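# Open narrow cabinet's top drawer fully, close all others

## Task

Pull the top drawer of the slim three-drawer cabinet out to its full extent and leave it there. By the end, every other drawer in the room must be completely closed, no cabinet may be shifted noticeably from its spot, and the robot must not have fallen or be left leaning, since either of those counts as failure.

## Robot and tools

ROBOT. A Dexmate Vega: a base on three wheels, a torso of three links (thigh, shank, chest) that fold in a Z shape through torso_hip_rad, torso_knee_rad and torso_waist_rad, a head carrying head_camera, and two seven-joint arms, each with a two-finger gripper and a wrist camera. From above it measures 0.70 m by 0.63 m (0.91 m wide with arms folded), with its front edge 0.35 m ahead of the base origin. It begins in the stand posture (hip 0.469, knee 1.617, waist 1.048). Other presets: stand_high 0.78, 1.57, 0.44; lean_20 0.52, 1.05, 0.18; lean_45 0.52, 1.05, -0.26; low_lean_45 0, 0, -0.79. Chest forward lean equals knee minus hip minus waist. Folded arm joints (shoulder pitch, shoulder yaw, upper arm roll, elbow, forearm roll, wrist pitch, wrist yaw): left 1, 0.5, -0.6, -2.5, 0, -0.9, 0; right -1, -0.5, 0.6, -2.5, 0, 0.9, 0. Fold the arms before going to low_lean_45.

FRAMES. All positions are metres. The base frame sits on the floor on the centre line at the turning point, 0.185 m behind the front axle: x forward, y left, z up. The odometry frame is where the base frame was at the scene's start. A hand point lies between the fingers, 0.033 m back from the closed tips; fingers run along the hand's z axis, close along its y axis, and the back with the camera faces -x.

move. Carries one action plus an optional cameras list. An action uses base and/or joints (optionally with speeds and min_time_s), or target by itself. Parts start together.
- base: exactly one key, each a relative offset from the base position in the latest reported state. translate_m: metres, forward positive, -2 to 2. strafe_m: metres, left positive, -2 to 2 (heading may drift). rotate_rad: radians, counter-clockwise positive, -3.2 to 3.2. Front wheels steer first (up to 1.1 s).
- joints: one object mapping joint names to absolute angles in radians. Ranges: torso_hip_rad 0 to 1.57; torso_knee_rad 0 to 3.141; torso_waist_rad -1.57 to 1.57 (positive tips chest back); shoulder pitch ±3.041 (left positive swings down, right negative swings down); left_shoulder_yaw_rad -0.423 to 1.523, right -1.523 to 0.423; upper arm roll and forearm roll ±3.041; elbow -3.041 to 0.214 (0 straight, negative bends up); wrist pitch ±1.366 (left positive tips down, right negative tips down); left_wrist_yaw_rad -1.348 to 1.087, right -1.087 to 1.348 (positive turns left); grippers 0 (shut) to 0.785 per finger; head_pan_rad ±2.792 (positive left, relative to chest); head_tilt_rad ±1.483; head_camera_tilt_rad -1.483 to 1.378 (positive looks down). Torso joints in one action arrive together.
- speeds: per-action caps: translate_m and strafe_m 0.04 to 0.3 m/s, rotate_rad 0.1 to 0.6 rad/s.
- min_time_s: 0.1 to 8 s, the shortest duration allowed for arm and head motions.
- target: an absolute hand pose in the base frame: side ("left" or "right"), x, y, z in metres (-3 to 3), pitch_deg (-30 to 95; 90 fingers down, 0 level), heading_deg (0 fingers forward, counter-clockwise positive), optional roll_deg (default 0, positive clockwise seen from behind the hand), heading and roll -360 to 360, optional line_only true to require a straight path. Checked only against the robot, not the room; one call plays at most 8.6 s, so resend after "short (part of ...)".
- cameras: any of head_camera, left_wrist_camera, right_wrist_camera, all. Omitted or null gives all; [] gives none.

wait: seconds 0 to 10, plus cameras; the robot keeps its last command.
zoom_image: camera plus region [x0, y0, x1, y1] in pixels from the top-left, no larger than 504 by 504. Head images are 896x560, wrist images 672x420.
finished_scene: scene, this scene's integer number; it ends the scene for good, and the goal must then hold without the robot.

RESULTS. The move line reads done or the worst status. base_status, joint_status and left_hand_status/right_hand_status give how motions ended: done, reached (within 10 mm and 2 degrees), short (with the error), refused (with reason), off_target (stopped away from target, maybe still pushing), contact_stop (arm pushed near full torque about 0.6 s; the whole arm or torso group then holds), contact_stop_at_<key>, time_out, not_followed (joint command not followed / pose unreachable), limit_stop_at_motor_heat, unfinished. base_odometry counts only wheel turns, so slipping looks like travel; turned_by_wheels and turned_by_imu give turning since the last result (imu also catches skids). base_tilt gives forward and right lean in degrees with about 2 degrees of bias. on_its_own lists uncommanded behaviour. The pictures line orders the images. Joint torques and Motor temperatures appear per arm; MOTOR HOT appears at 65 °C and an OVER-TEMPERATURE FAULT stops the arm at 80 °C. Quiet values are omitted; a call with no action shows everything. A refused call cancels the rest of that reply's robot calls; an unknown key makes only that call invalid.

CAUTIONS. The base keeps driving into furniture and can stall, spin or shove things unreported; a time_out means something held it. Do not tip the robot; nothing prevents a fall. Never let the arms strike or press each other. Back an arm away after any stop so it does not keep pressing and heat up. Torque fault limits: shoulders 141 N m, upper arm roll and elbow 75.2, forearm and wrist joints 23.5; a fault freezes that arm for 10 s. Pull drawers steadily, without slamming them or hard-shoving cabinets out of place.

Each tool is called after ">>>" as name([rows], argument=value, ...), one row to a line, values as JSON.

## Session

>>> move()

Scene clock: 0.00 s.
Joint torques (N m): no reading
Motor temperatures (°C): left_arm=[31 31 31 26 40 35 41] | right_arm=[30 27 33 31 36 36 33]
base_odometry: x=+0.000 y=+0.000 heading=+0.000
turned_by_wheels: +0.000
turned_by_imu: +0.000
base_tilt: forward=+0.0 right=+0.8
base_status: not commanded
joint_positions: torso_hip_rad=+0.469 torso_knee_rad=+1.617 torso_waist_rad=+1.048 left_shoulder_pitch_rad=+2.217 left_shoulder_yaw_rad=-0.014 left_upper_arm_roll_rad=-0.004 left_elbow_rad=-1.080 left_forearm_roll_rad=+0.010 left_wrist_pitch_rad=-0.495 left_wrist_yaw_rad=-0.006 left_gripper_rad=+0.005 right_shoulder_pitch_rad=-2.194 right_shoulder_yaw_rad=-0.002 right_upper_arm_roll_rad=+0.006 right_elbow_rad=-1.112 right_forearm_roll_rad=+0.018 right_wrist_pitch_rad=+0.493 right_wrist_yaw_rad=-0.008 right_gripper_rad=+0.005 head_pan_rad=+0.000 head_tilt_rad=+0.000 head_camera_tilt_rad=+0.000
joint_status: not commanded
chest: x=-0.0111 y=+0.0000 z=+1.4155 quat_wxyz=(+0.999, +0.000, +0.050, +0.000) (m; base frame)
left_hand: x=+0.1723 y=+0.2218 z=+0.5939 quat_wxyz=(+0.402, -0.001, +0.916, -0.004) pitch_deg=+42.6 heading_deg=-0.5 roll_deg=-0.7 back=up (m; base frame)
right_hand: x=+0.2084 y=-0.2404 z=+0.6102 quat_wxyz=(+0.427, +0.011, +0.904, -0.007) pitch_deg=+39.4 heading_deg=-1.6 roll_deg=-0.3 back=up (m; base frame)
pictures: head_camera, left_wrist_camera, right_wrist_camera

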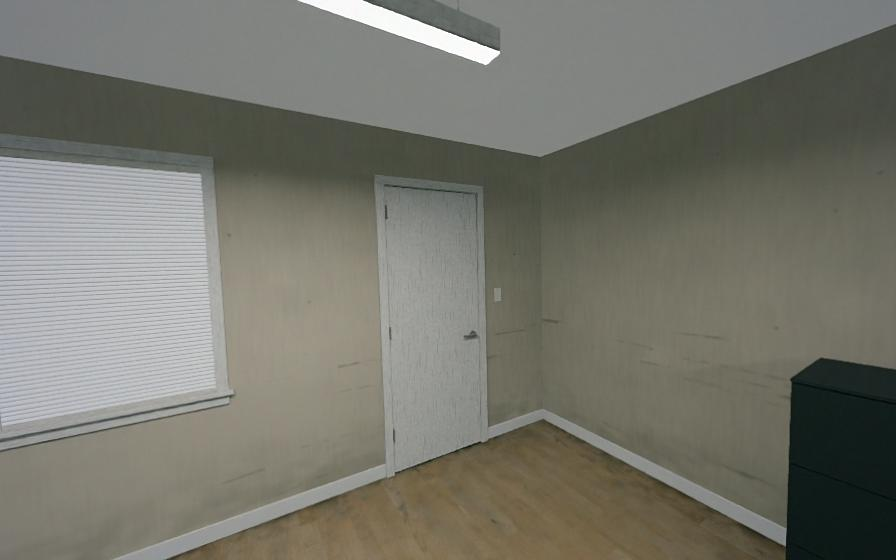

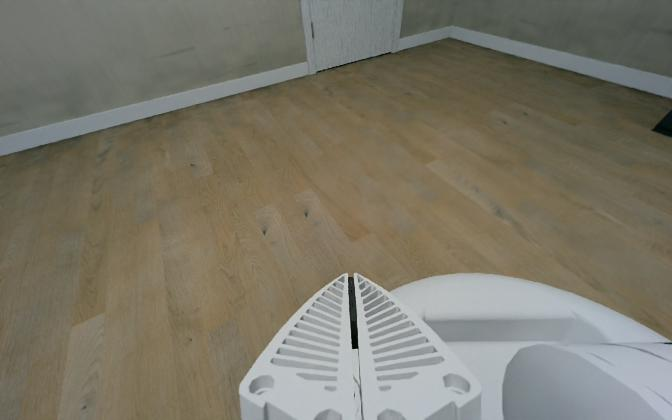

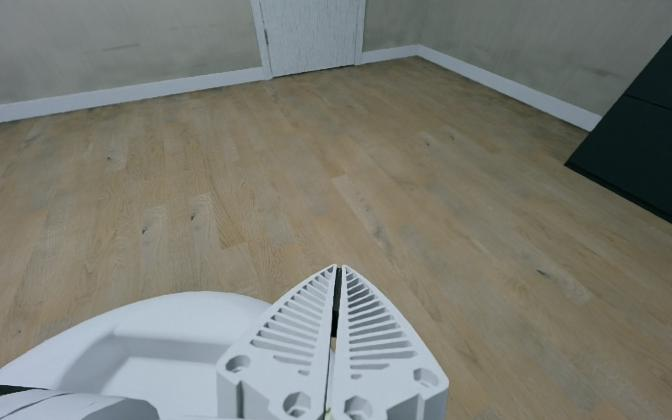

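>>> move(joints={"head_pan_rad": -1.2, "head_camera_tilt_rad": 0.4}, cameras=["head_camera"])

>>> move(joints={"head_pan_rad": -2.5, "head_camera_tilt_rad": 0.4}, cameras=["head_camera"])

>>> move(joints={"head_pan_rad": 1.6, "head_camera_tilt_rad": 0.4}, cameras=["head_camera"])

Scene clock: 1.73 s.
move: done
turned_by_wheels: +0.000
turned_by_imu: +0.000
joint_status: all done
pictures: head_camera

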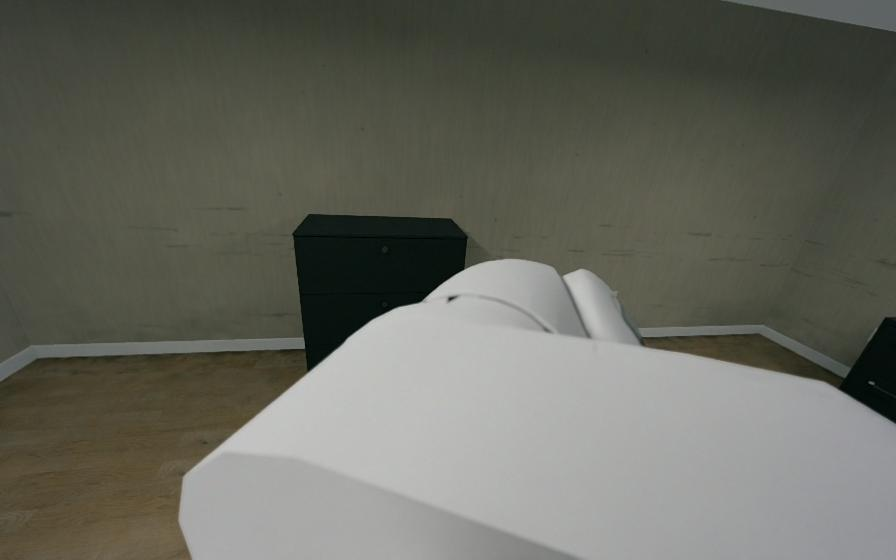

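Scene clock: 3.27 s.
move: done
turned_by_wheels: +0.000
turned_by_imu: +0.000
joint_status: all done
pictures: head_camera

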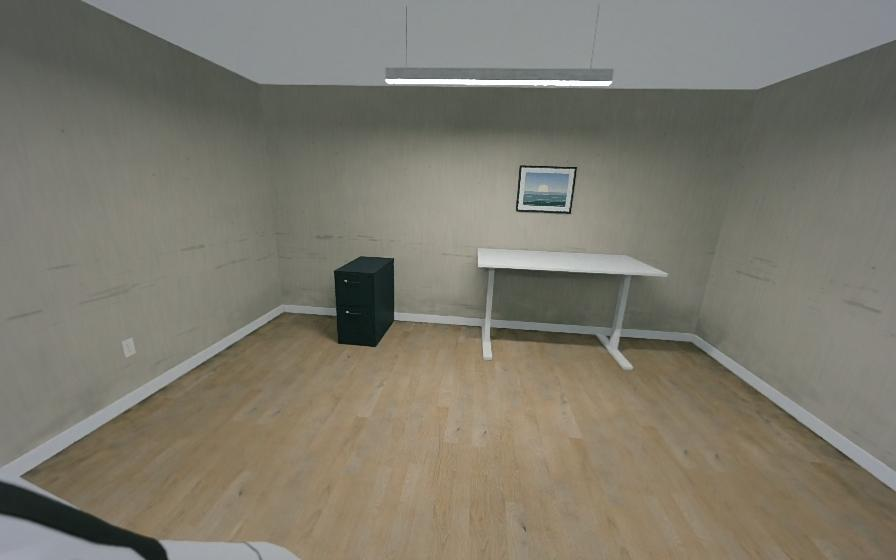

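Scene clock: 6.67 s.
Joint torques (N m): left_arm=[5.92 -1.52 -0.52 -2.63 0.01 -2.34 -0.26] | right_arm=[-3.98 -1.22 0.44 -3.08 0.08 2.64 -0.03]
move: done
base_odometry: x=+0.000 y=+0.000 heading=+0.000
turned_by_wheels: +0.000
turned_by_imu: +0.000
base_tilt: forward=+0.0 right=+0.8
joint_positions: torso_hip_rad=+0.469 torso_knee_rad=+1.617 torso_waist_rad=+1.048 left_shoulder_pitch_rad=+2.217 left_shoulder_yaw_rad=-0.014 left_upper_arm_roll_rad=-0.004 left_elbow_rad=-1.080 left_forearm_roll_rad=+0.010 left_wrist_pitch_rad=-0.495 left_wrist_yaw_rad=-0.006 left_gripper_rad=+0.005 right_shoulder_pitch_rad=-2.194 right_shoulder_yaw_rad=-0.002 right_upper_arm_roll_rad=+0.006 right_elbow_rad=-1.112 right_forearm_roll_rad=+0.018 right_wrist_pitch_rad=+0.493 right_wrist_yaw_rad=-0.008 right_gripper_rad=+0.005 head_pan_rad=+1.600 head_tilt_rad=+0.000 head_camera_tilt_rad=+0.400
joint_status: all done
chest: x=-0.0111 y=+0.0000 z=+1.4155 quat_wxyz=(+0.999, +0.000, +0.050, +0.000) (m; base frame)
left_hand: x=+0.1724 y=+0.2218 z=+0.5939 quat_wxyz=(+0.402, -0.001, +0.916, -0.004) pitch_deg=+42.6 heading_deg=-0.5 roll_deg=-0.7 back=up (m; base frame)
right_hand: x=+0.2084 y=-0.2404 z=+0.6102 quat_wxyz=(+0.427, +0.011, +0.904, -0.007) pitch_deg=+39.4 heading_deg=-1.6 roll_deg=-0.3 back=up (m; base frame)
pictures: head_camera

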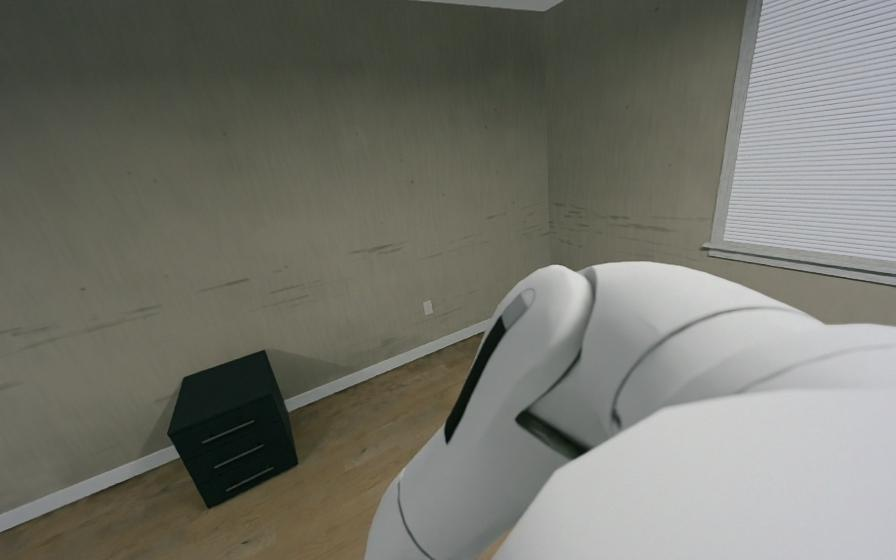

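>>> zoom_image(camera="head_camera", region=[140, 330, 320, 520])

>>> move(base={"rotate_rad": 1.57}, joints={"head_pan_rad": 0.3, "head_camera_tilt_rad": 0.4}, cameras=["head_camera"])

Scaled by 2.653 from the camera's 896x560 image, which has a finer 960x600 frame.

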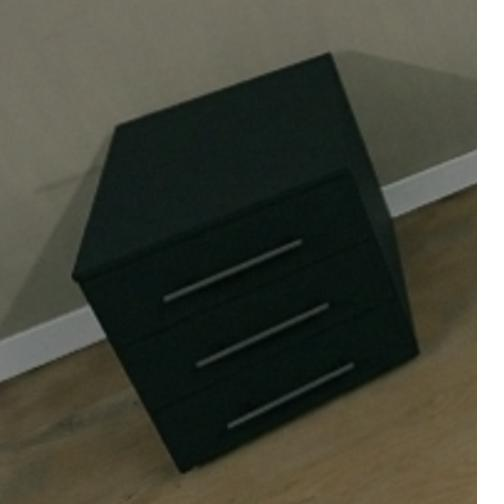

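Scene clock: 11.10 s.
Joint torques (N m): left_arm=[6.12 -1.02 -0.86 -1.49 0.33 -2.23 -0.11] | right_arm=[-4.18 -1.72 0.78 -2.01 -0.1 2.47 -0.13]
move: done
base_odometry: x=+0.002 y=-0.001 heading=+1.575
turned_by_wheels: +1.575
turned_by_imu: +1.566
base_tilt: forward=+0.0 right=+0.8
base_status: done
joint_positions: torso_hip_rad=+0.469 torso_knee_rad=+1.617 torso_waist_rad=+1.048 left_shoulder_pitch_rad=+2.217 left_shoulder_yaw_rad=-0.014 left_upper_arm_roll_rad=-0.004 left_elbow_rad=-1.080 left_forearm_roll_rad=+0.010 left_wrist_pitch_rad=-0.495 left_wrist_yaw_rad=-0.006 left_gripper_rad=+0.005 right_shoulder_pitch_rad=-2.194 right_shoulder_yaw_rad=-0.002 right_upper_arm_roll_rad=+0.006 right_elbow_rad=-1.112 right_forearm_roll_rad=+0.018 right_wrist_pitch_rad=+0.493 right_wrist_yaw_rad=-0.008 right_gripper_rad=+0.005 head_pan_rad=+0.300 head_tilt_rad=+0.000 head_camera_tilt_rad=+0.400
joint_status: all done
chest: x=-0.0111 y=+0.0000 z=+1.4155 quat_wxyz=(+0.999, +0.000, +0.050, +0.000) (m; base frame)
left_hand: x=+0.1724 y=+0.2218 z=+0.5939 quat_wxyz=(+0.402, -0.001, +0.916, -0.004) pitch_deg=+42.6 heading_deg=-0.5 roll_deg=-0.7 back=up (m; base frame)
right_hand: x=+0.2084 y=-0.2404 z=+0.6102 quat_wxyz=(+0.427, +0.011, +0.904, -0.007) pitch_deg=+39.4 heading_deg=-1.6 roll_deg=-0.3 back=up (m; base frame)
pictures: head_camera

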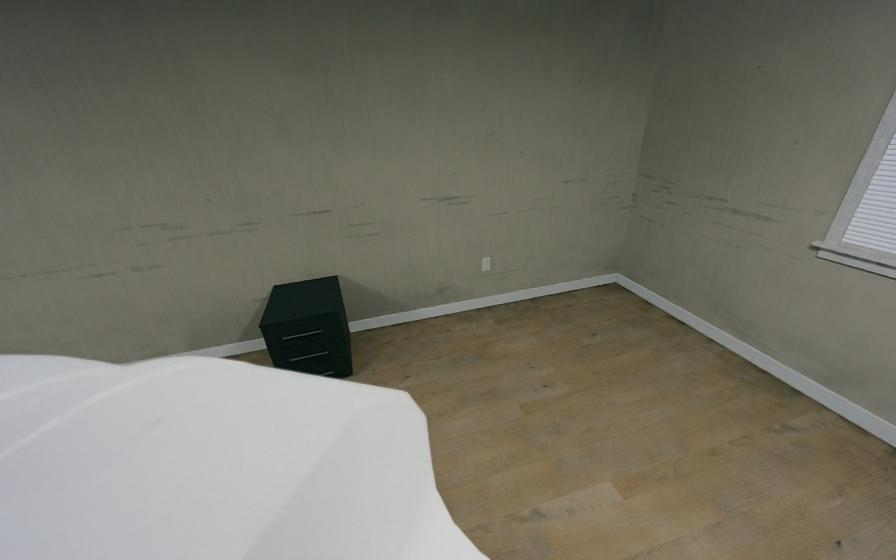

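>>> move(base={"rotate_rad": 0.7}, joints={"head_pan_rad": 0, "head_camera_tilt_rad": 0.5}, cameras=["head_camera"])

>>> zoom_image(camera="head_camera", region=[340, 180, 560, 380])

Scene clock: 13.80 s.
Joint torques (N m): left_arm=[5.64 -0.73 -1.13 -3.74 0.06 -2.07 -0.05] | right_arm=[-3.55 -1.11 0.39 -2.81 0.2 3.02 -0.19]
move: done
base_odometry: x=+0.003 y=-0.001 heading=+2.277
turned_by_wheels: +0.702
turned_by_imu: +0.698
base_tilt: forward=+0.1 right=+0.8
base_status: done
joint_positions: torso_hip_rad=+0.469 torso_knee_rad=+1.617 torso_waist_rad=+1.048 left_shoulder_pitch_rad=+2.217 left_shoulder_yaw_rad=-0.014 left_upper_arm_roll_rad=-0.004 left_elbow_rad=-1.080 left_forearm_roll_rad=+0.010 left_wrist_pitch_rad=-0.495 left_wrist_yaw_rad=-0.006 left_gripper_rad=+0.005 right_shoulder_pitch_rad=-2.194 right_shoulder_yaw_rad=-0.002 right_upper_arm_roll_rad=+0.006 right_elbow_rad=-1.112 right_forearm_roll_rad=+0.018 right_wrist_pitch_rad=+0.493 right_wrist_yaw_rad=-0.008 right_gripper_rad=+0.005 head_pan_rad=+0.000 head_tilt_rad=+0.000 head_camera_tilt_rad=+0.500
joint_status: all done
chest: x=-0.0111 y=+0.0000 z=+1.4155 quat_wxyz=(+0.999, +0.000, +0.050, +0.000) (m; base frame)
left_hand: x=+0.1724 y=+0.2218 z=+0.5939 quat_wxyz=(+0.402, -0.001, +0.916, -0.004) pitch_deg=+42.6 heading_deg=-0.5 roll_deg=-0.7 back=up (m; base frame)
right_hand: x=+0.2084 y=-0.2404 z=+0.6102 quat_wxyz=(+0.427, +0.011, +0.904, -0.007) pitch_deg=+39.4 heading_deg=-1.6 roll_deg=-0.3 back=up (m; base frame)
pictures: head_camera

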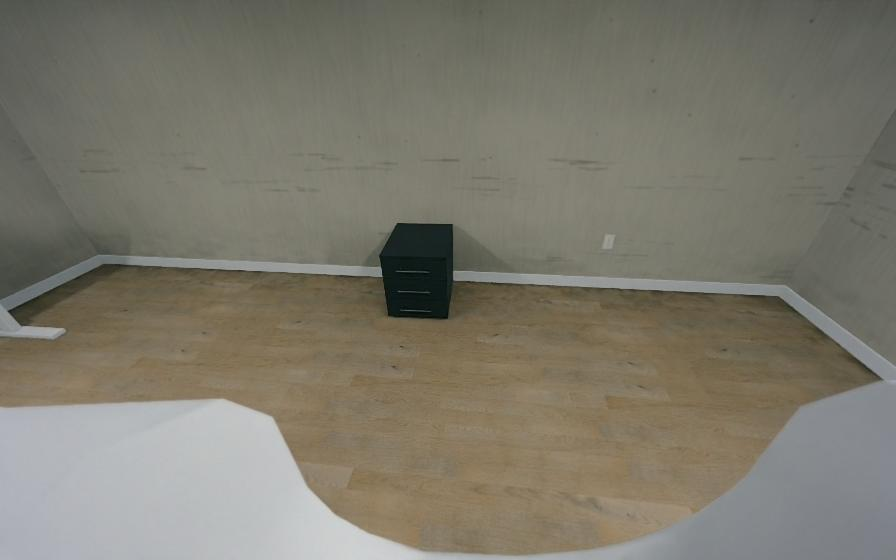

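Scaled by 2.291 from the camera's 896x560 image, which has a finer 960x600 frame.

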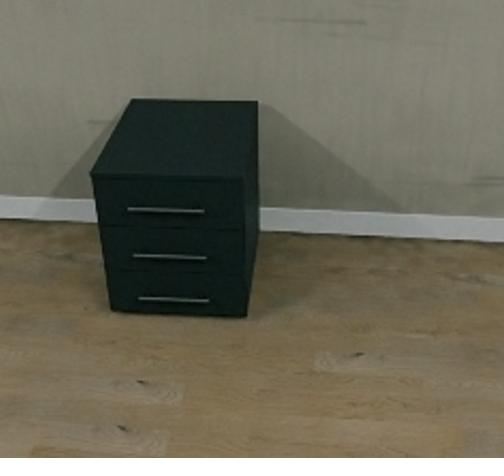

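>>> move(base={"rotate_rad": -0.08}, joints={"torso_hip_rad": 0.2, "torso_knee_rad": 0.95, "torso_waist_rad": 0.55}, cameras=[])

>>> move(base={"strafe_m": 0.2}, cameras=[])

>>> move(base={"translate_m": 0.6}, cameras=["head_camera"])

>>> zoom_image(camera="head_camera", region=[300, 200, 560, 400])

Scene clock: 18.30 s.
move: done
turned_by_wheels: -0.080
turned_by_imu: -0.079
base_status: done
joint_status: all done
pictures: none

Scene clock: 20.73 s.
move: done
turned_by_wheels: +0.005
turned_by_imu: +0.002
base_status: done
pictures: none

Scene clock: 24.87 s.
Joint torques (N m): left_arm=[8.4 -0.59 -0.43 -1.5 0.04 -1.78 -0.15] | right_arm=[-6.9 -1.1 0.21 -2.55 0.21 2.45 0.06]
move: done
base_odometry: x=-0.512 y=+0.367 heading=+2.200
turned_by_wheels: -0.001
turned_by_imu: -0.003
base_tilt: forward=+0.0 right=+0.7
base_status: done
joint_positions: torso_hip_rad=+0.200 torso_knee_rad=+0.950 torso_waist_rad=+0.550 left_shoulder_pitch_rad=+2.217 left_shoulder_yaw_rad=-0.014 left_upper_arm_roll_rad=-0.004 left_elbow_rad=-1.080 left_forearm_roll_rad=+0.010 left_wrist_pitch_rad=-0.495 left_wrist_yaw_rad=-0.006 left_gripper_rad=+0.005 right_shoulder_pitch_rad=-2.194 right_shoulder_yaw_rad=-0.002 right_upper_arm_roll_rad=+0.006 right_elbow_rad=-1.112 right_forearm_roll_rad=+0.018 right_wrist_pitch_rad=+0.493 right_wrist_yaw_rad=-0.008 right_gripper_rad=+0.005 head_pan_rad=+0.000 head_tilt_rad=+0.000 head_camera_tilt_rad=+0.500
chest: x=-0.0640 y=+0.0000 z=+1.2592 quat_wxyz=(+0.995, +0.000, +0.100, +0.000) (m; base frame)
left_hand: x=+0.0366 y=+0.2218 z=+0.4234 quat_wxyz=(+0.356, -0.001, +0.934, -0.004) pitch_deg=+48.3 heading_deg=-0.5 roll_deg=-0.7 back=up (m; base frame)
right_hand: x=+0.0741 y=-0.2404 z=+0.4360 quat_wxyz=(+0.381, +0.011, +0.924, -0.008) pitch_deg=+45.1 heading_deg=-1.8 roll_deg=-0.5 back=up (m; base frame)
pictures: head_camera

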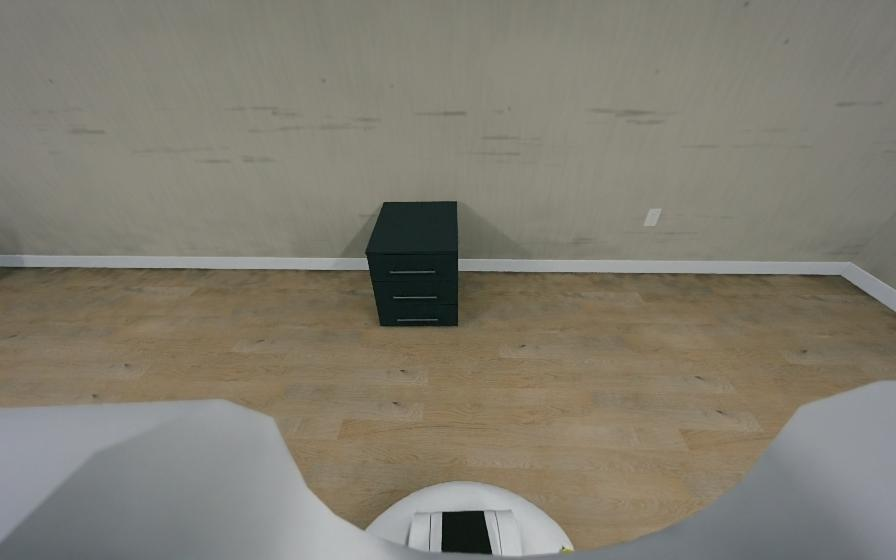

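Scaled by 1.938 from the camera's 896x560 image, which has a finer 960x600 frame.

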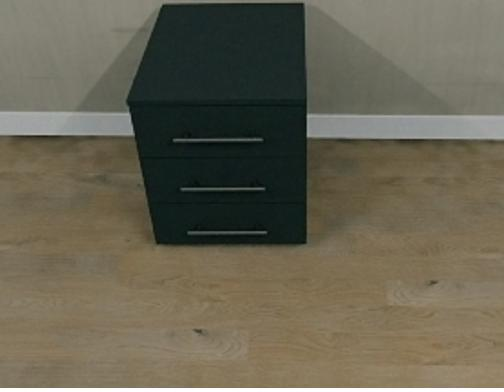

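>>> move(target={"side":"left","x":0.6,"y":0.2,"z":0.48,"pitch_deg":0,"heading_deg":0,"roll_deg":90}, cameras=["head_camera","left_wrist_camera"])

Scene clock: 26.00 s.
Joint torques (N m): left_arm=[7.57 -0.13 -0.71 -2.14 0.07 -1.98 -0.05] | right_arm=[-7.54 -0.49 0.65 -1.43 0.27 2.92 -0.18]
move: refused
base_odometry: x=-0.512 y=+0.367 heading=+2.200
turned_by_wheels: +0.000
turned_by_imu: +0.000
base_tilt: forward=+0.0 right=+0.7
joint_positions: torso_hip_rad=+0.200 torso_knee_rad=+0.950 torso_waist_rad=+0.550 left_shoulder_pitch_rad=+2.217 left_shoulder_yaw_rad=-0.014 left_upper_arm_roll_rad=-0.004 left_elbow_rad=-1.080 left_forearm_roll_rad=+0.010 left_wrist_pitch_rad=-0.495 left_wrist_yaw_rad=-0.006 left_gripper_rad=+0.005 right_shoulder_pitch_rad=-2.194 right_shoulder_yaw_rad=-0.002 right_upper_arm_roll_rad=+0.006 right_elbow_rad=-1.112 right_forearm_roll_rad=+0.018 right_wrist_pitch_rad=+0.493 right_wrist_yaw_rad=-0.008 right_gripper_rad=+0.005 head_pan_rad=+0.000 head_tilt_rad=+0.000 head_camera_tilt_rad=+0.500
chest: x=-0.0640 y=+0.0000 z=+1.2592 quat_wxyz=(+0.995, +0.000, +0.100, +0.000) (m; base frame)
left_hand: x=+0.0366 y=+0.2218 z=+0.4234 quat_wxyz=(+0.356, -0.001, +0.934, -0.004) pitch_deg=+48.3 heading_deg=-0.5 roll_deg=-0.7 back=up (m; base frame)
left_hand_status: refused: the arm stands too near the robot already: the left finger into the base, as the model's coarse spheres have them (needs 2.0 cm clear). Nothing moved. Move it clear with "joints".
right_hand: x=+0.0741 y=-0.2404 z=+0.4360 quat_wxyz=(+0.381, +0.011, +0.924, -0.008) pitch_deg=+45.1 heading_deg=-1.8 roll_deg=-0.5 back=up (m; base frame)
pictures: head_camera, left_wrist_camera

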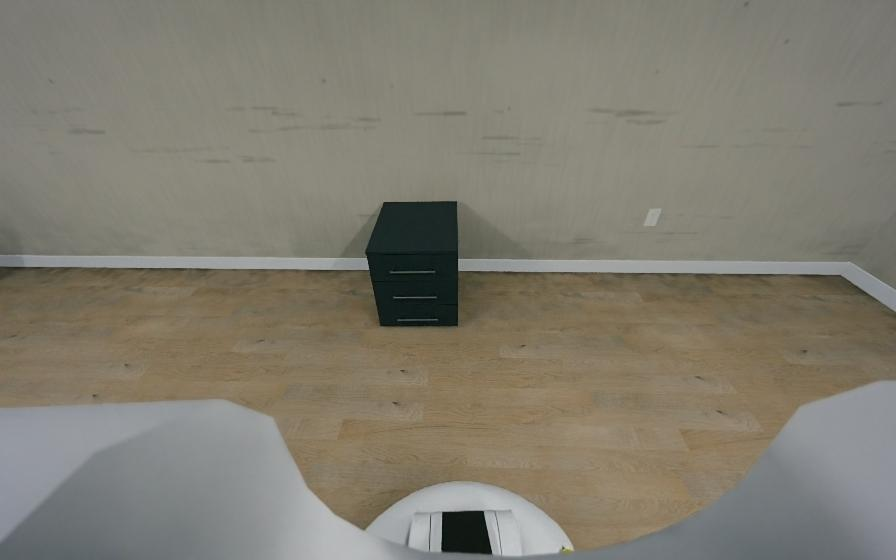

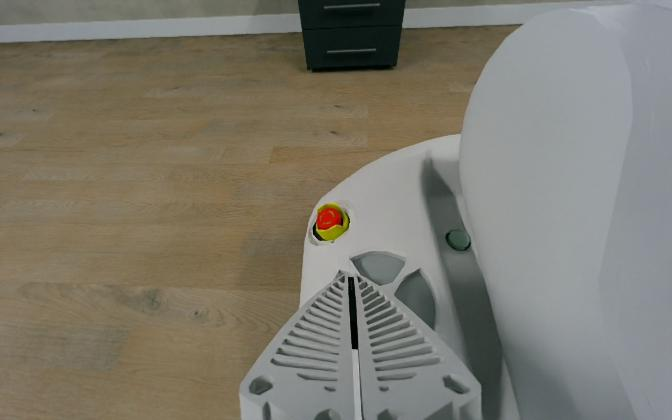

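>>> move(joints={"left_shoulder_pitch_rad": 1.5, "left_elbow_rad": -1.2, "left_forearm_roll_rad": 0.0}, cameras=[])

>>> move(target={"side":"left","x":0.65,"y":0.2,"z":0.5,"pitch_deg":0,"heading_deg":0,"roll_deg":90}, cameras=["head_camera","left_wrist_camera"])

Scene clock: 29.97 s.
move: done
turned_by_wheels: +0.000
turned_by_imu: +0.000
joint_status: all done
pictures: none

Scene clock: 30.27 s.
Joint torques (N m): left_arm=[-18.4 0.03 -0.88 -8.3 -0.17 -3.07 -0.08] | right_arm=[-6.65 -1.35 0.39 -2.66 -0.02 1.81 -0.34]
move: refused
base_odometry: x=-0.512 y=+0.367 heading=+2.200
turned_by_wheels: +0.000
turned_by_imu: +0.000
base_tilt: forward=+0.1 right=+0.7
joint_positions: torso_hip_rad=+0.200 torso_knee_rad=+0.950 torso_waist_rad=+0.550 left_shoulder_pitch_rad=+1.502 left_shoulder_yaw_rad=-0.014 left_upper_arm_roll_rad=-0.004 left_elbow_rad=-1.199 left_forearm_roll_rad=+0.000 left_wrist_pitch_rad=-0.495 left_wrist_yaw_rad=-0.006 left_gripper_rad=+0.005 right_shoulder_pitch_rad=-2.194 right_shoulder_yaw_rad=-0.002 right_upper_arm_roll_rad=+0.006 right_elbow_rad=-1.112 right_forearm_roll_rad=+0.018 right_wrist_pitch_rad=+0.493 right_wrist_yaw_rad=-0.008 right_gripper_rad=+0.005 head_pan_rad=+0.000 head_tilt_rad=+0.000 head_camera_tilt_rad=+0.500
chest: x=-0.0640 y=+0.0000 z=+1.2592 quat_wxyz=(+0.995, +0.000, +0.100, +0.000) (m; base frame)
left_hand: x=+0.5846 y=+0.2249 z=+0.7678 quat_wxyz=(+0.704, -0.005, +0.710, -0.005) pitch_deg=+0.5 heading_deg=+0.0 roll_deg=-0.8 back=up (m; base frame)
left_hand_status: refused: no posture of the arm gets there (out of reach): the closest leaves the hand 17.0 cm and 2 deg from the pose. Nothing moved.
right_hand: x=+0.0741 y=-0.2404 z=+0.4360 quat_wxyz=(+0.381, +0.011, +0.924, -0.008) pitch_deg=+45.1 heading_deg=-1.8 roll_deg=-0.5 back=up (m; base frame)
pictures: head_camera, left_wrist_camera

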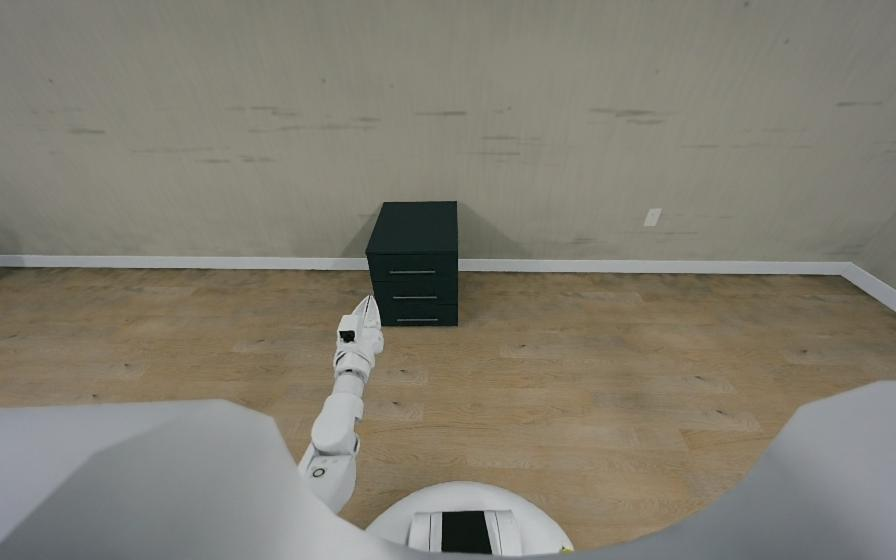

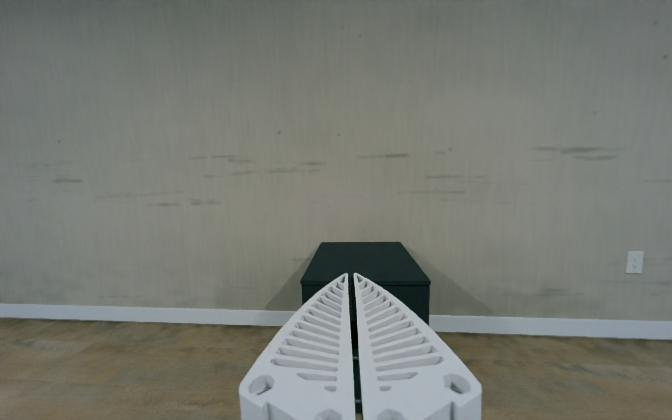

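>>> move(joints={"torso_hip_rad": 0.15, "torso_knee_rad": 0.65, "torso_waist_rad": 0.1, "head_camera_tilt_rad": 0.4}, cameras=[])

>>> move(target={"side":"left","x":0.65,"y":0.2,"z":0.5,"pitch_deg":10,"heading_deg":0,"roll_deg":90}, cameras=["head_camera","left_wrist_camera"])

Scene clock: 33.73 s.
move: done
turned_by_wheels: +0.000
turned_by_imu: +0.000
joint_status: all done
pictures: none

Scene clock: 34.03 s.
Joint torques (N m): left_arm=[-12.35 -0.94 -1.05 -5.77 -0.19 -2.38 -0.03] | right_arm=[-18.21 -1.49 0.49 9.54 -0.38 -12.11 1.3]
move: refused
base_odometry: x=-0.512 y=+0.367 heading=+2.200
turned_by_wheels: +0.000
turned_by_imu: +0.000
base_tilt: forward=+0.1 right=+0.8
joint_positions: torso_hip_rad=+0.150 torso_knee_rad=+0.650 torso_waist_rad=+0.100 left_shoulder_pitch_rad=+1.500 left_shoulder_yaw_rad=-0.014 left_upper_arm_roll_rad=-0.004 left_elbow_rad=-1.200 left_forearm_roll_rad=+0.000 left_wrist_pitch_rad=-0.495 left_wrist_yaw_rad=-0.006 left_gripper_rad=+0.005 right_shoulder_pitch_rad=-2.193 right_shoulder_yaw_rad=-0.002 right_upper_arm_roll_rad=+0.006 right_elbow_rad=-1.113 right_forearm_roll_rad=+0.018 right_wrist_pitch_rad=+0.497 right_wrist_yaw_rad=-0.008 right_gripper_rad=+0.004 head_pan_rad=+0.000 head_tilt_rad=+0.000 head_camera_tilt_rad=+0.400
chest: x=-0.0473 y=+0.0000 z=+1.1574 quat_wxyz=(+0.980, +0.000, +0.199, +0.000) (m; base frame)
left_hand: x=+0.4921 y=+0.2249 z=+0.5482 quat_wxyz=(+0.631, -0.005, +0.776, -0.004) pitch_deg=+11.8 heading_deg=+0.0 roll_deg=-0.8 back=up (m; base frame)
left_hand_status: refused: no posture of the arm gets there (out of reach): the closest leaves the hand 3.3 cm and 0 deg from the pose. Nothing moved.
right_hand: x=-0.0734 y=-0.2406 z=+0.3241 quat_wxyz=(+0.290, +0.010, +0.957, -0.009) pitch_deg=+56.3 heading_deg=-2.3 roll_deg=-1.1 back=up (m; base frame)
pictures: head_camera, left_wrist_camera

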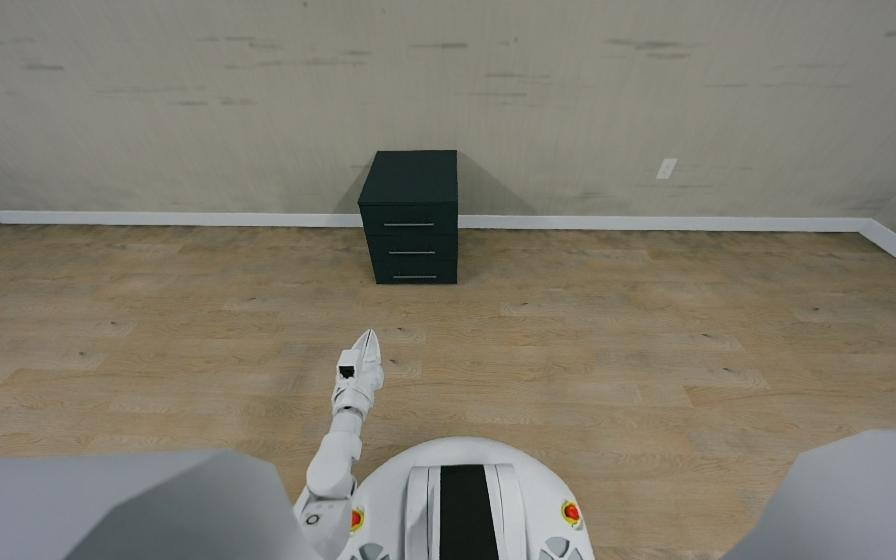

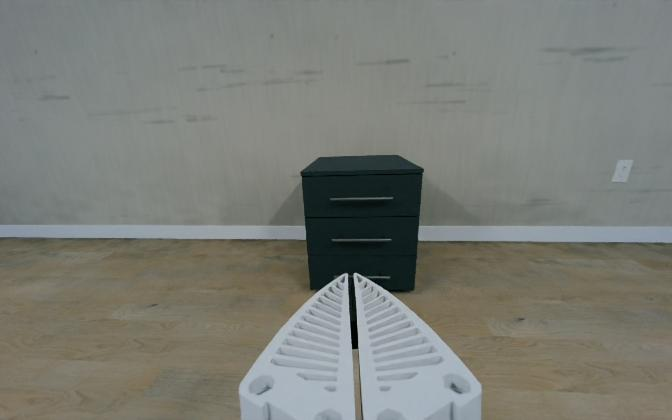

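>>> move(joints={"torso_hip_rad": 0.15, "torso_knee_rad": 0.65, "torso_waist_rad": -0.15, "head_camera_tilt_rad": 0.15}, cameras=[])

>>> move(target={"side":"left","x":0.68,"y":0.2,"z":0.5,"pitch_deg":5,"heading_deg":0,"roll_deg":90}, cameras=["head_camera","left_wrist_camera"])

Scene clock: 36.47 s.
move: done
turned_by_wheels: +0.000
turned_by_imu: +0.000
joint_status: all done
pictures: none

Scene clock: 41.90 s.
Joint torques (N m): left_arm=[-19.91 -4.39 -2.45 -4.5 -0.28 -0.36 -1.76] | right_arm=[-22.24 -1.03 0.44 2.56 -0.03 0.8 0.28]
move: done
base_odometry: x=-0.512 y=+0.367 heading=+2.200
turned_by_wheels: +0.000
turned_by_imu: +0.000
base_tilt: forward=+0.1 right=+0.7
joint_positions: torso_hip_rad=+0.150 torso_knee_rad=+0.650 torso_waist_rad=-0.150 left_shoulder_pitch_rad=+0.855 left_shoulder_yaw_rad=-0.195 left_upper_arm_roll_rad=-0.345 left_elbow_rad=-0.721 left_forearm_roll_rad=-1.177 left_wrist_pitch_rad=+0.071 left_wrist_yaw_rad=-0.744 left_gripper_rad=+0.005 right_shoulder_pitch_rad=-2.193 right_shoulder_yaw_rad=-0.002 right_upper_arm_roll_rad=+0.006 right_elbow_rad=-1.113 right_forearm_roll_rad=+0.018 right_wrist_pitch_rad=+0.493 right_wrist_yaw_rad=-0.008 right_gripper_rad=+0.005 head_pan_rad=+0.000 head_tilt_rad=+0.000 head_camera_tilt_rad=+0.150
chest: x=+0.0562 y=+0.0000 z=+1.1144 quat_wxyz=(+0.948, +0.000, +0.319, +0.000) (m; base frame)
left_hand: x=+0.6789 y=+0.2001 z=+0.4992 quat_wxyz=(+0.478, -0.520, +0.524, -0.476) pitch_deg=+5.1 heading_deg=-0.1 roll_deg=-89.7 (m; base frame)
left_hand_status: reached (straight line, planned for 4.2 s): 1 mm and 0.4 deg off.
right_hand: x=-0.1771 y=-0.2405 z=+0.3130 quat_wxyz=(+0.166, +0.009, +0.986, -0.010) pitch_deg=+70.9 heading_deg=-3.9 roll_deg=-2.9 back=up (m; base frame)
pictures: head_camera, left_wrist_camera

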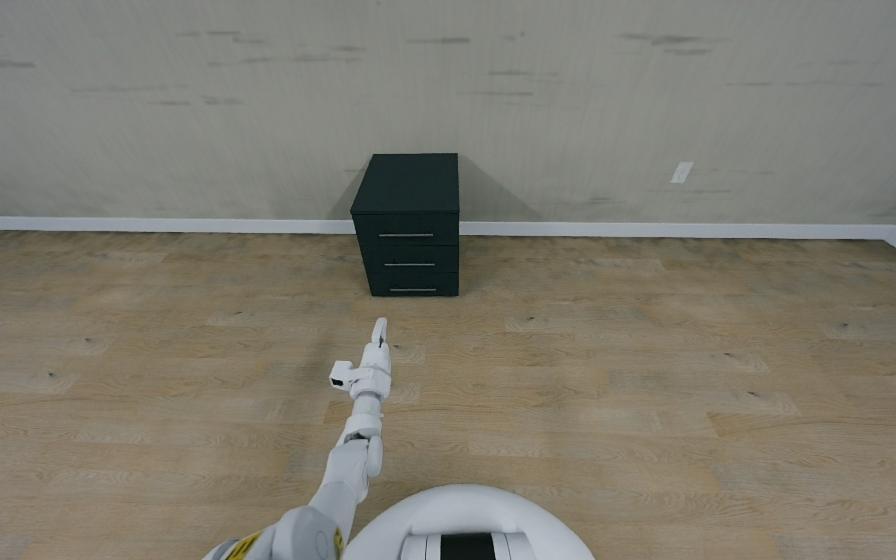

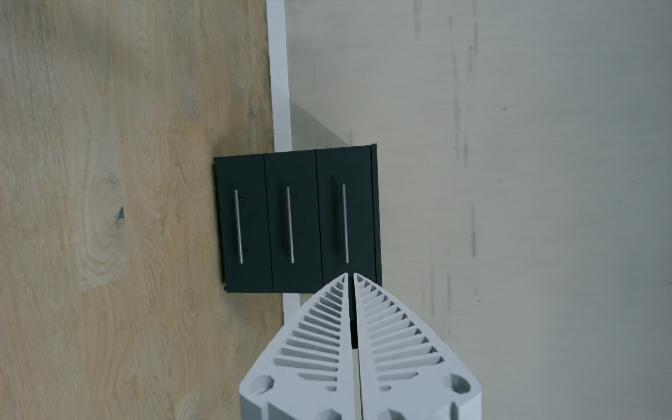

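>>> move(target={"side":"left","x":0.68,"y":0.2,"z":0.46,"pitch_deg":5,"heading_deg":0,"roll_deg":-90}, cameras=[])

>>> move(base={"translate_m": 0.45}, joints={"left_gripper_rad": 0.4}, speeds={"translate_m": 0.15}, cameras=["head_camera","left_wrist_camera"])

Scene clock: 42.80 s.
Joint torques (N m): left_arm=[-19.85 -4.1 -1.99 -4.39 -0.36 -0.1 -1.41] | right_arm=[-23.62 -3.31 0.39 4.12 -0.14 0.36 0.16]
move: refused
base_odometry: x=-0.512 y=+0.367 heading=+2.200
turned_by_wheels: +0.000
turned_by_imu: +0.000
base_tilt: forward=+0.1 right=+0.8
joint_positions: torso_hip_rad=+0.150 torso_knee_rad=+0.650 torso_waist_rad=-0.150 left_shoulder_pitch_rad=+0.852 left_shoulder_yaw_rad=-0.195 left_upper_arm_roll_rad=-0.347 left_elbow_rad=-0.717 left_forearm_roll_rad=-1.180 left_wrist_pitch_rad=+0.073 left_wrist_yaw_rad=-0.745 left_gripper_rad=+0.005 right_shoulder_pitch_rad=-2.193 right_shoulder_yaw_rad=-0.002 right_upper_arm_roll_rad=+0.006 right_elbow_rad=-1.113 right_forearm_roll_rad=+0.018 right_wrist_pitch_rad=+0.493 right_wrist_yaw_rad=-0.008 right_gripper_rad=+0.005 head_pan_rad=+0.000 head_tilt_rad=+0.000 head_camera_tilt_rad=+0.150
chest: x=+0.0562 y=+0.0000 z=+1.1144 quat_wxyz=(+0.948, +0.000, +0.319, +0.000) (m; base frame)
left_hand: x=+0.6797 y=+0.2000 z=+0.4997 quat_wxyz=(+0.478, -0.521, +0.522, -0.477) pitch_deg=+5.0 heading_deg=+0.0 roll_deg=-90.0 (m; base frame)
left_hand_status: refused: no posture of the arm gets there (out of reach): the closest leaves the hand 2.1 cm and 0 deg from the pose. Nothing moved.
right_hand: x=-0.1771 y=-0.2405 z=+0.3130 quat_wxyz=(+0.166, +0.009, +0.986, -0.010) pitch_deg=+70.9 heading_deg=-3.9 roll_deg=-2.9 back=up (m; base frame)
pictures: none

not run: a stop came earlier in this reply.

>>> move(joints={"torso_hip_rad": 0.12, "torso_knee_rad": 0.6, "torso_waist_rad": -0.3, "head_camera_tilt_rad": 0.0}, cameras=[])

>>> move(target={"side":"left","x":0.7,"y":0.2,"z":0.46,"pitch_deg":0,"heading_deg":0,"roll_deg":-90}, cameras=[])

>>> move(base={"translate_m": 0.45}, joints={"left_gripper_rad": 0.4}, speeds={"translate_m": 0.15}, cameras=["head_camera","left_wrist_camera"])

Scene clock: 44.83 s.
move: done
turned_by_wheels: +0.000
turned_by_imu: +0.000
joint_status: all done
pictures: none

Scene clock: 46.97 s.
move: done
turned_by_wheels: +0.000
turned_by_imu: +0.000
left_hand_status: reached (straight line, planned for 1.0 s): 2 mm and 0.3 deg off.
pictures: none

Scene clock: 51.00 s.
Joint torques (N m): left_arm=[-16.44 0.95 -1.32 -2.32 -0.13 0.13 -1.49] | right_arm=[-25.35 -2.02 0.43 2.91 0 0.08 0.18]
move: done
base_odometry: x=-0.777 y=+0.730 heading=+2.200
turned_by_wheels: -0.001
turned_by_imu: -0.002
base_tilt: forward=+0.0 right=+0.7
base_status: done
joint_positions: torso_hip_rad=+0.120 torso_knee_rad=+0.600 torso_waist_rad=-0.300 left_shoulder_pitch_rad=+0.711 left_shoulder_yaw_rad=-0.169 left_upper_arm_roll_rad=-0.348 left_elbow_rad=-0.585 left_forearm_roll_rad=-1.188 left_wrist_pitch_rad=+0.045 left_wrist_yaw_rad=-0.944 left_gripper_rad=+0.400 right_shoulder_pitch_rad=-2.193 right_shoulder_yaw_rad=-0.002 right_upper_arm_roll_rad=+0.006 right_elbow_rad=-1.113 right_forearm_roll_rad=+0.018 right_wrist_pitch_rad=+0.493 right_wrist_yaw_rad=-0.008 right_gripper_rad=+0.005 head_pan_rad=+0.000 head_tilt_rad=+0.000 head_camera_tilt_rad=+0.000
joint_status: all done
chest: x=+0.1034 y=+0.0000 z=+1.0645 quat_wxyz=(+0.925, +0.000, +0.380, +0.000) (m; base frame)
left_hand: x=+0.6999 y=+0.1998 z=+0.4597 quat_wxyz=(+0.500, -0.500, +0.500, -0.500) pitch_deg=+0.0 heading_deg=+0.0 roll_deg=+90.0 (m; base frame)
right_hand: x=-0.2318 y=-0.2405 z=+0.3002 quat_wxyz=(+0.101, +0.008, +0.995, -0.010) pitch_deg=+78.3 heading_deg=-6.3 roll_deg=-5.4 back=up (m; base frame)
pictures: head_camera, left_wrist_camera

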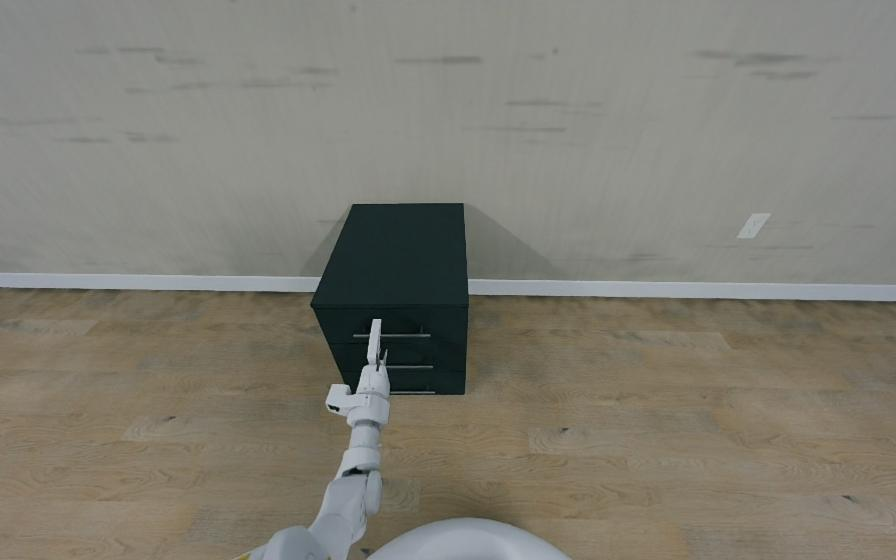

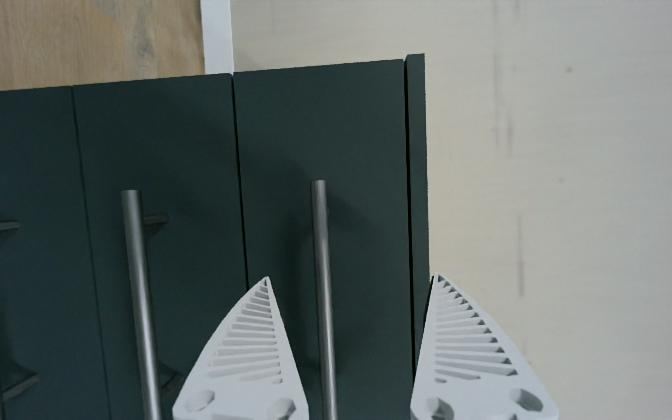

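>>> move(target={"side":"left","x":0.7,"y":0.16,"z":0.44,"pitch_deg":0,"heading_deg":0,"roll_deg":-90}, cameras=["left_wrist_camera"])

>>> move(base={"translate_m": 0.06}, speeds={"translate_m": 0.1}, cameras=["head_camera","left_wrist_camera"])

Scene clock: 51.67 s.
Joint torques (N m): left_arm=[-17.99 -0.24 -1.77 -4.37 -0.04 0.16 -1.8] | right_arm=[-25.63 -1.42 0.31 3.5 0.06 0.78 0.12]
move: refused
base_odometry: x=-0.777 y=+0.730 heading=+2.200
turned_by_wheels: +0.000
turned_by_imu: +0.000
base_tilt: forward=+0.0 right=+0.7
joint_positions: torso_hip_rad=+0.120 torso_knee_rad=+0.600 torso_waist_rad=-0.300 left_shoulder_pitch_rad=+0.711 left_shoulder_yaw_rad=-0.169 left_upper_arm_roll_rad=-0.348 left_elbow_rad=-0.585 left_forearm_roll_rad=-1.188 left_wrist_pitch_rad=+0.045 left_wrist_yaw_rad=-0.944 left_gripper_rad=+0.400 right_shoulder_pitch_rad=-2.193 right_shoulder_yaw_rad=-0.002 right_upper_arm_roll_rad=+0.006 right_elbow_rad=-1.113 right_forearm_roll_rad=+0.018 right_wrist_pitch_rad=+0.493 right_wrist_yaw_rad=-0.008 right_gripper_rad=+0.005 head_pan_rad=+0.000 head_tilt_rad=+0.000 head_camera_tilt_rad=+0.000
chest: x=+0.1034 y=+0.0000 z=+1.0645 quat_wxyz=(+0.925, +0.000, +0.380, +0.000) (m; base frame)
left_hand: x=+0.6999 y=+0.1998 z=+0.4597 quat_wxyz=(+0.500, -0.500, +0.500, -0.500) pitch_deg=+0.0 heading_deg=+0.0 roll_deg=+90.0 (m; base frame)
left_hand_status: refused: no posture of the arm gets there (left_wrist_yaw_rad at its limit): the closest leaves the hand 1.0 cm and 4 deg from the pose. Nothing moved.
right_hand: x=-0.2318 y=-0.2405 z=+0.3002 quat_wxyz=(+0.101, +0.008, +0.995, -0.010) pitch_deg=+78.3 heading_deg=-6.3 roll_deg=-5.4 back=up (m; base frame)
pictures: left_wrist_camera

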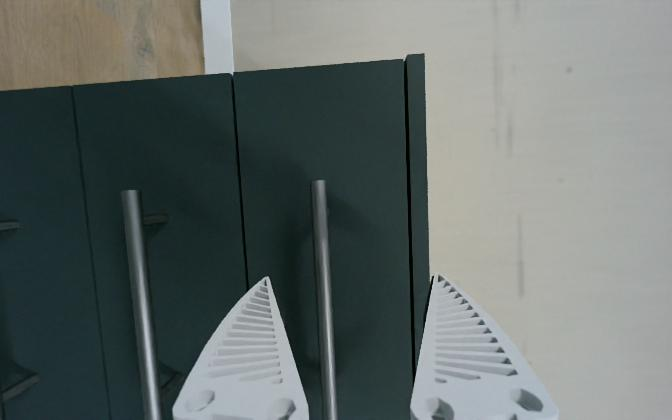

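not run: a stop came earlier in this reply.

>>> move(target={"side":"left","x":0.7,"y":0.18,"z":0.44,"pitch_deg":10,"heading_deg":0,"roll_deg":-90}, cameras=["left_wrist_camera"])

>>> move(base={"translate_m": 0.06}, speeds={"translate_m": 0.1}, cameras=["head_camera","left_wrist_camera"])

>>> zoom_image(camera="head_camera", region=[290, 280, 490, 440])

Scene clock: 54.90 s.
move: done
turned_by_wheels: +0.000
turned_by_imu: +0.000
left_hand_status: reached (straight line, planned for 1.7 s): 0 mm and 0.1 deg off.
pictures: left_wrist_camera

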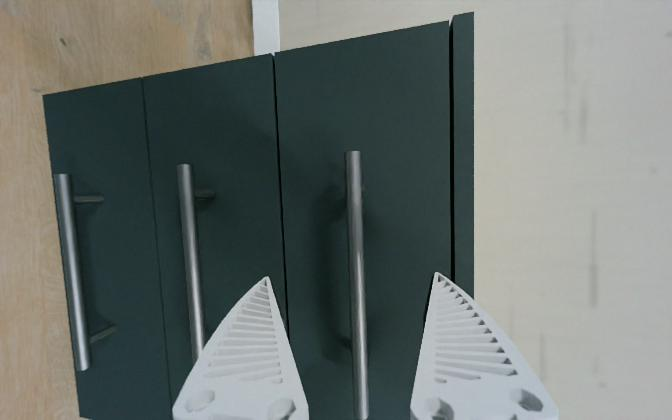

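Scene clock: 56.37 s.
Joint torques (N m): left_arm=[-13.69 -5.88 5.44 -6.37 0.35 -0.03 -0.98] | right_arm=[-25.54 -1.55 -0.4 3.67 -0.05 0.89 0.25]
move: done
base_odometry: x=-0.813 y=+0.779 heading=+2.199
turned_by_wheels: -0.001
turned_by_imu: -0.001
base_tilt: forward=+0.0 right=+0.8
base_status: done
joint_positions: torso_hip_rad=+0.120 torso_knee_rad=+0.600 torso_waist_rad=-0.300 left_shoulder_pitch_rad=+0.892 left_shoulder_yaw_rad=-0.281 left_upper_arm_roll_rad=-0.303 left_elbow_rad=-1.015 left_forearm_roll_rad=-1.172 left_wrist_pitch_rad=+0.097 left_wrist_yaw_rad=-0.545 left_gripper_rad=+0.400 right_shoulder_pitch_rad=-2.193 right_shoulder_yaw_rad=-0.002 right_upper_arm_roll_rad=+0.006 right_elbow_rad=-1.113 right_forearm_roll_rad=+0.018 right_wrist_pitch_rad=+0.493 right_wrist_yaw_rad=-0.008 right_gripper_rad=+0.005 head_pan_rad=+0.000 head_tilt_rad=+0.000 head_camera_tilt_rad=+0.000
chest: x=+0.1034 y=+0.0000 z=+1.0646 quat_wxyz=(+0.925, +0.000, +0.380, +0.000) (m; base frame)
left_hand: x=+0.6998 y=+0.1802 z=+0.4399 quat_wxyz=(+0.455, -0.542, +0.542, -0.454) pitch_deg=+10.0 heading_deg=+0.0 roll_deg=-90.0 (m; base frame)
right_hand: x=-0.2318 y=-0.2404 z=+0.3002 quat_wxyz=(+0.102, +0.008, +0.995, -0.010) pitch_deg=+78.3 heading_deg=-6.3 roll_deg=-5.4 back=up (m; base frame)
pictures: head_camera, left_wrist_camera

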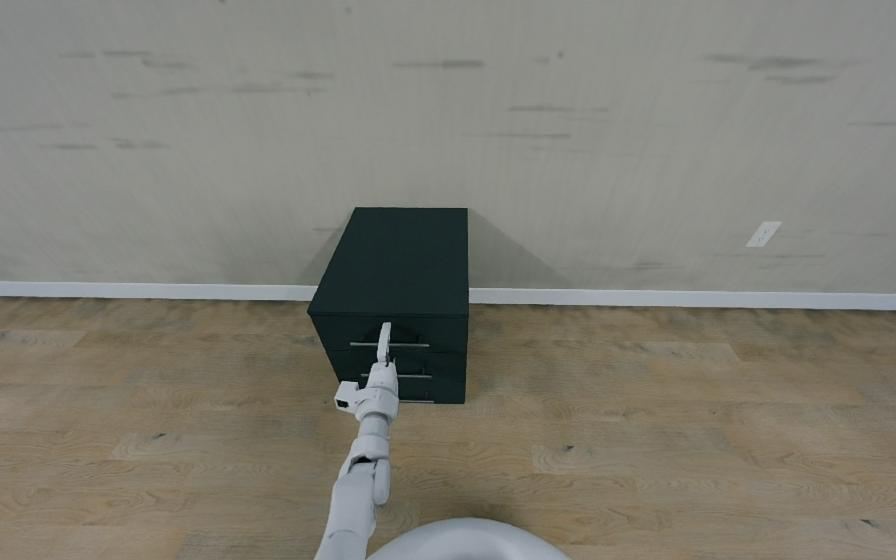

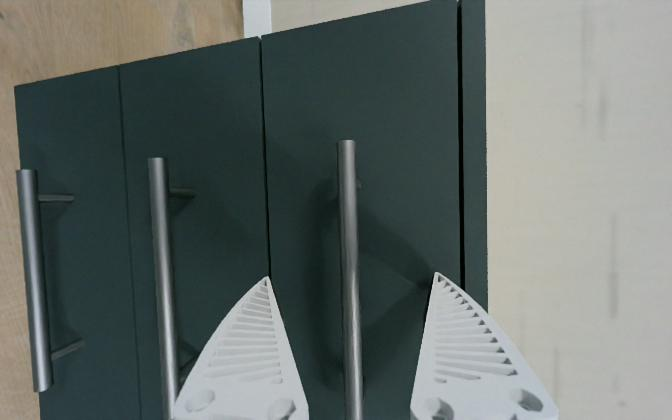

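Scaled by 2.520 from the camera's 896x560 image, which has a finer 960x600 frame.

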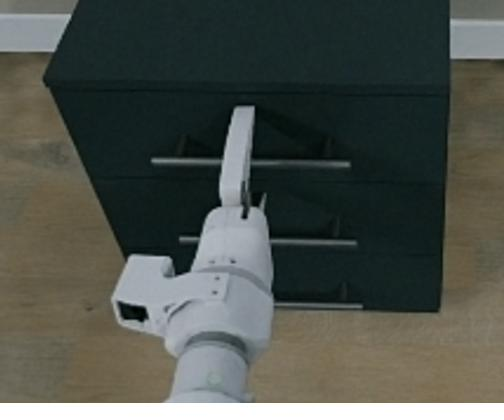

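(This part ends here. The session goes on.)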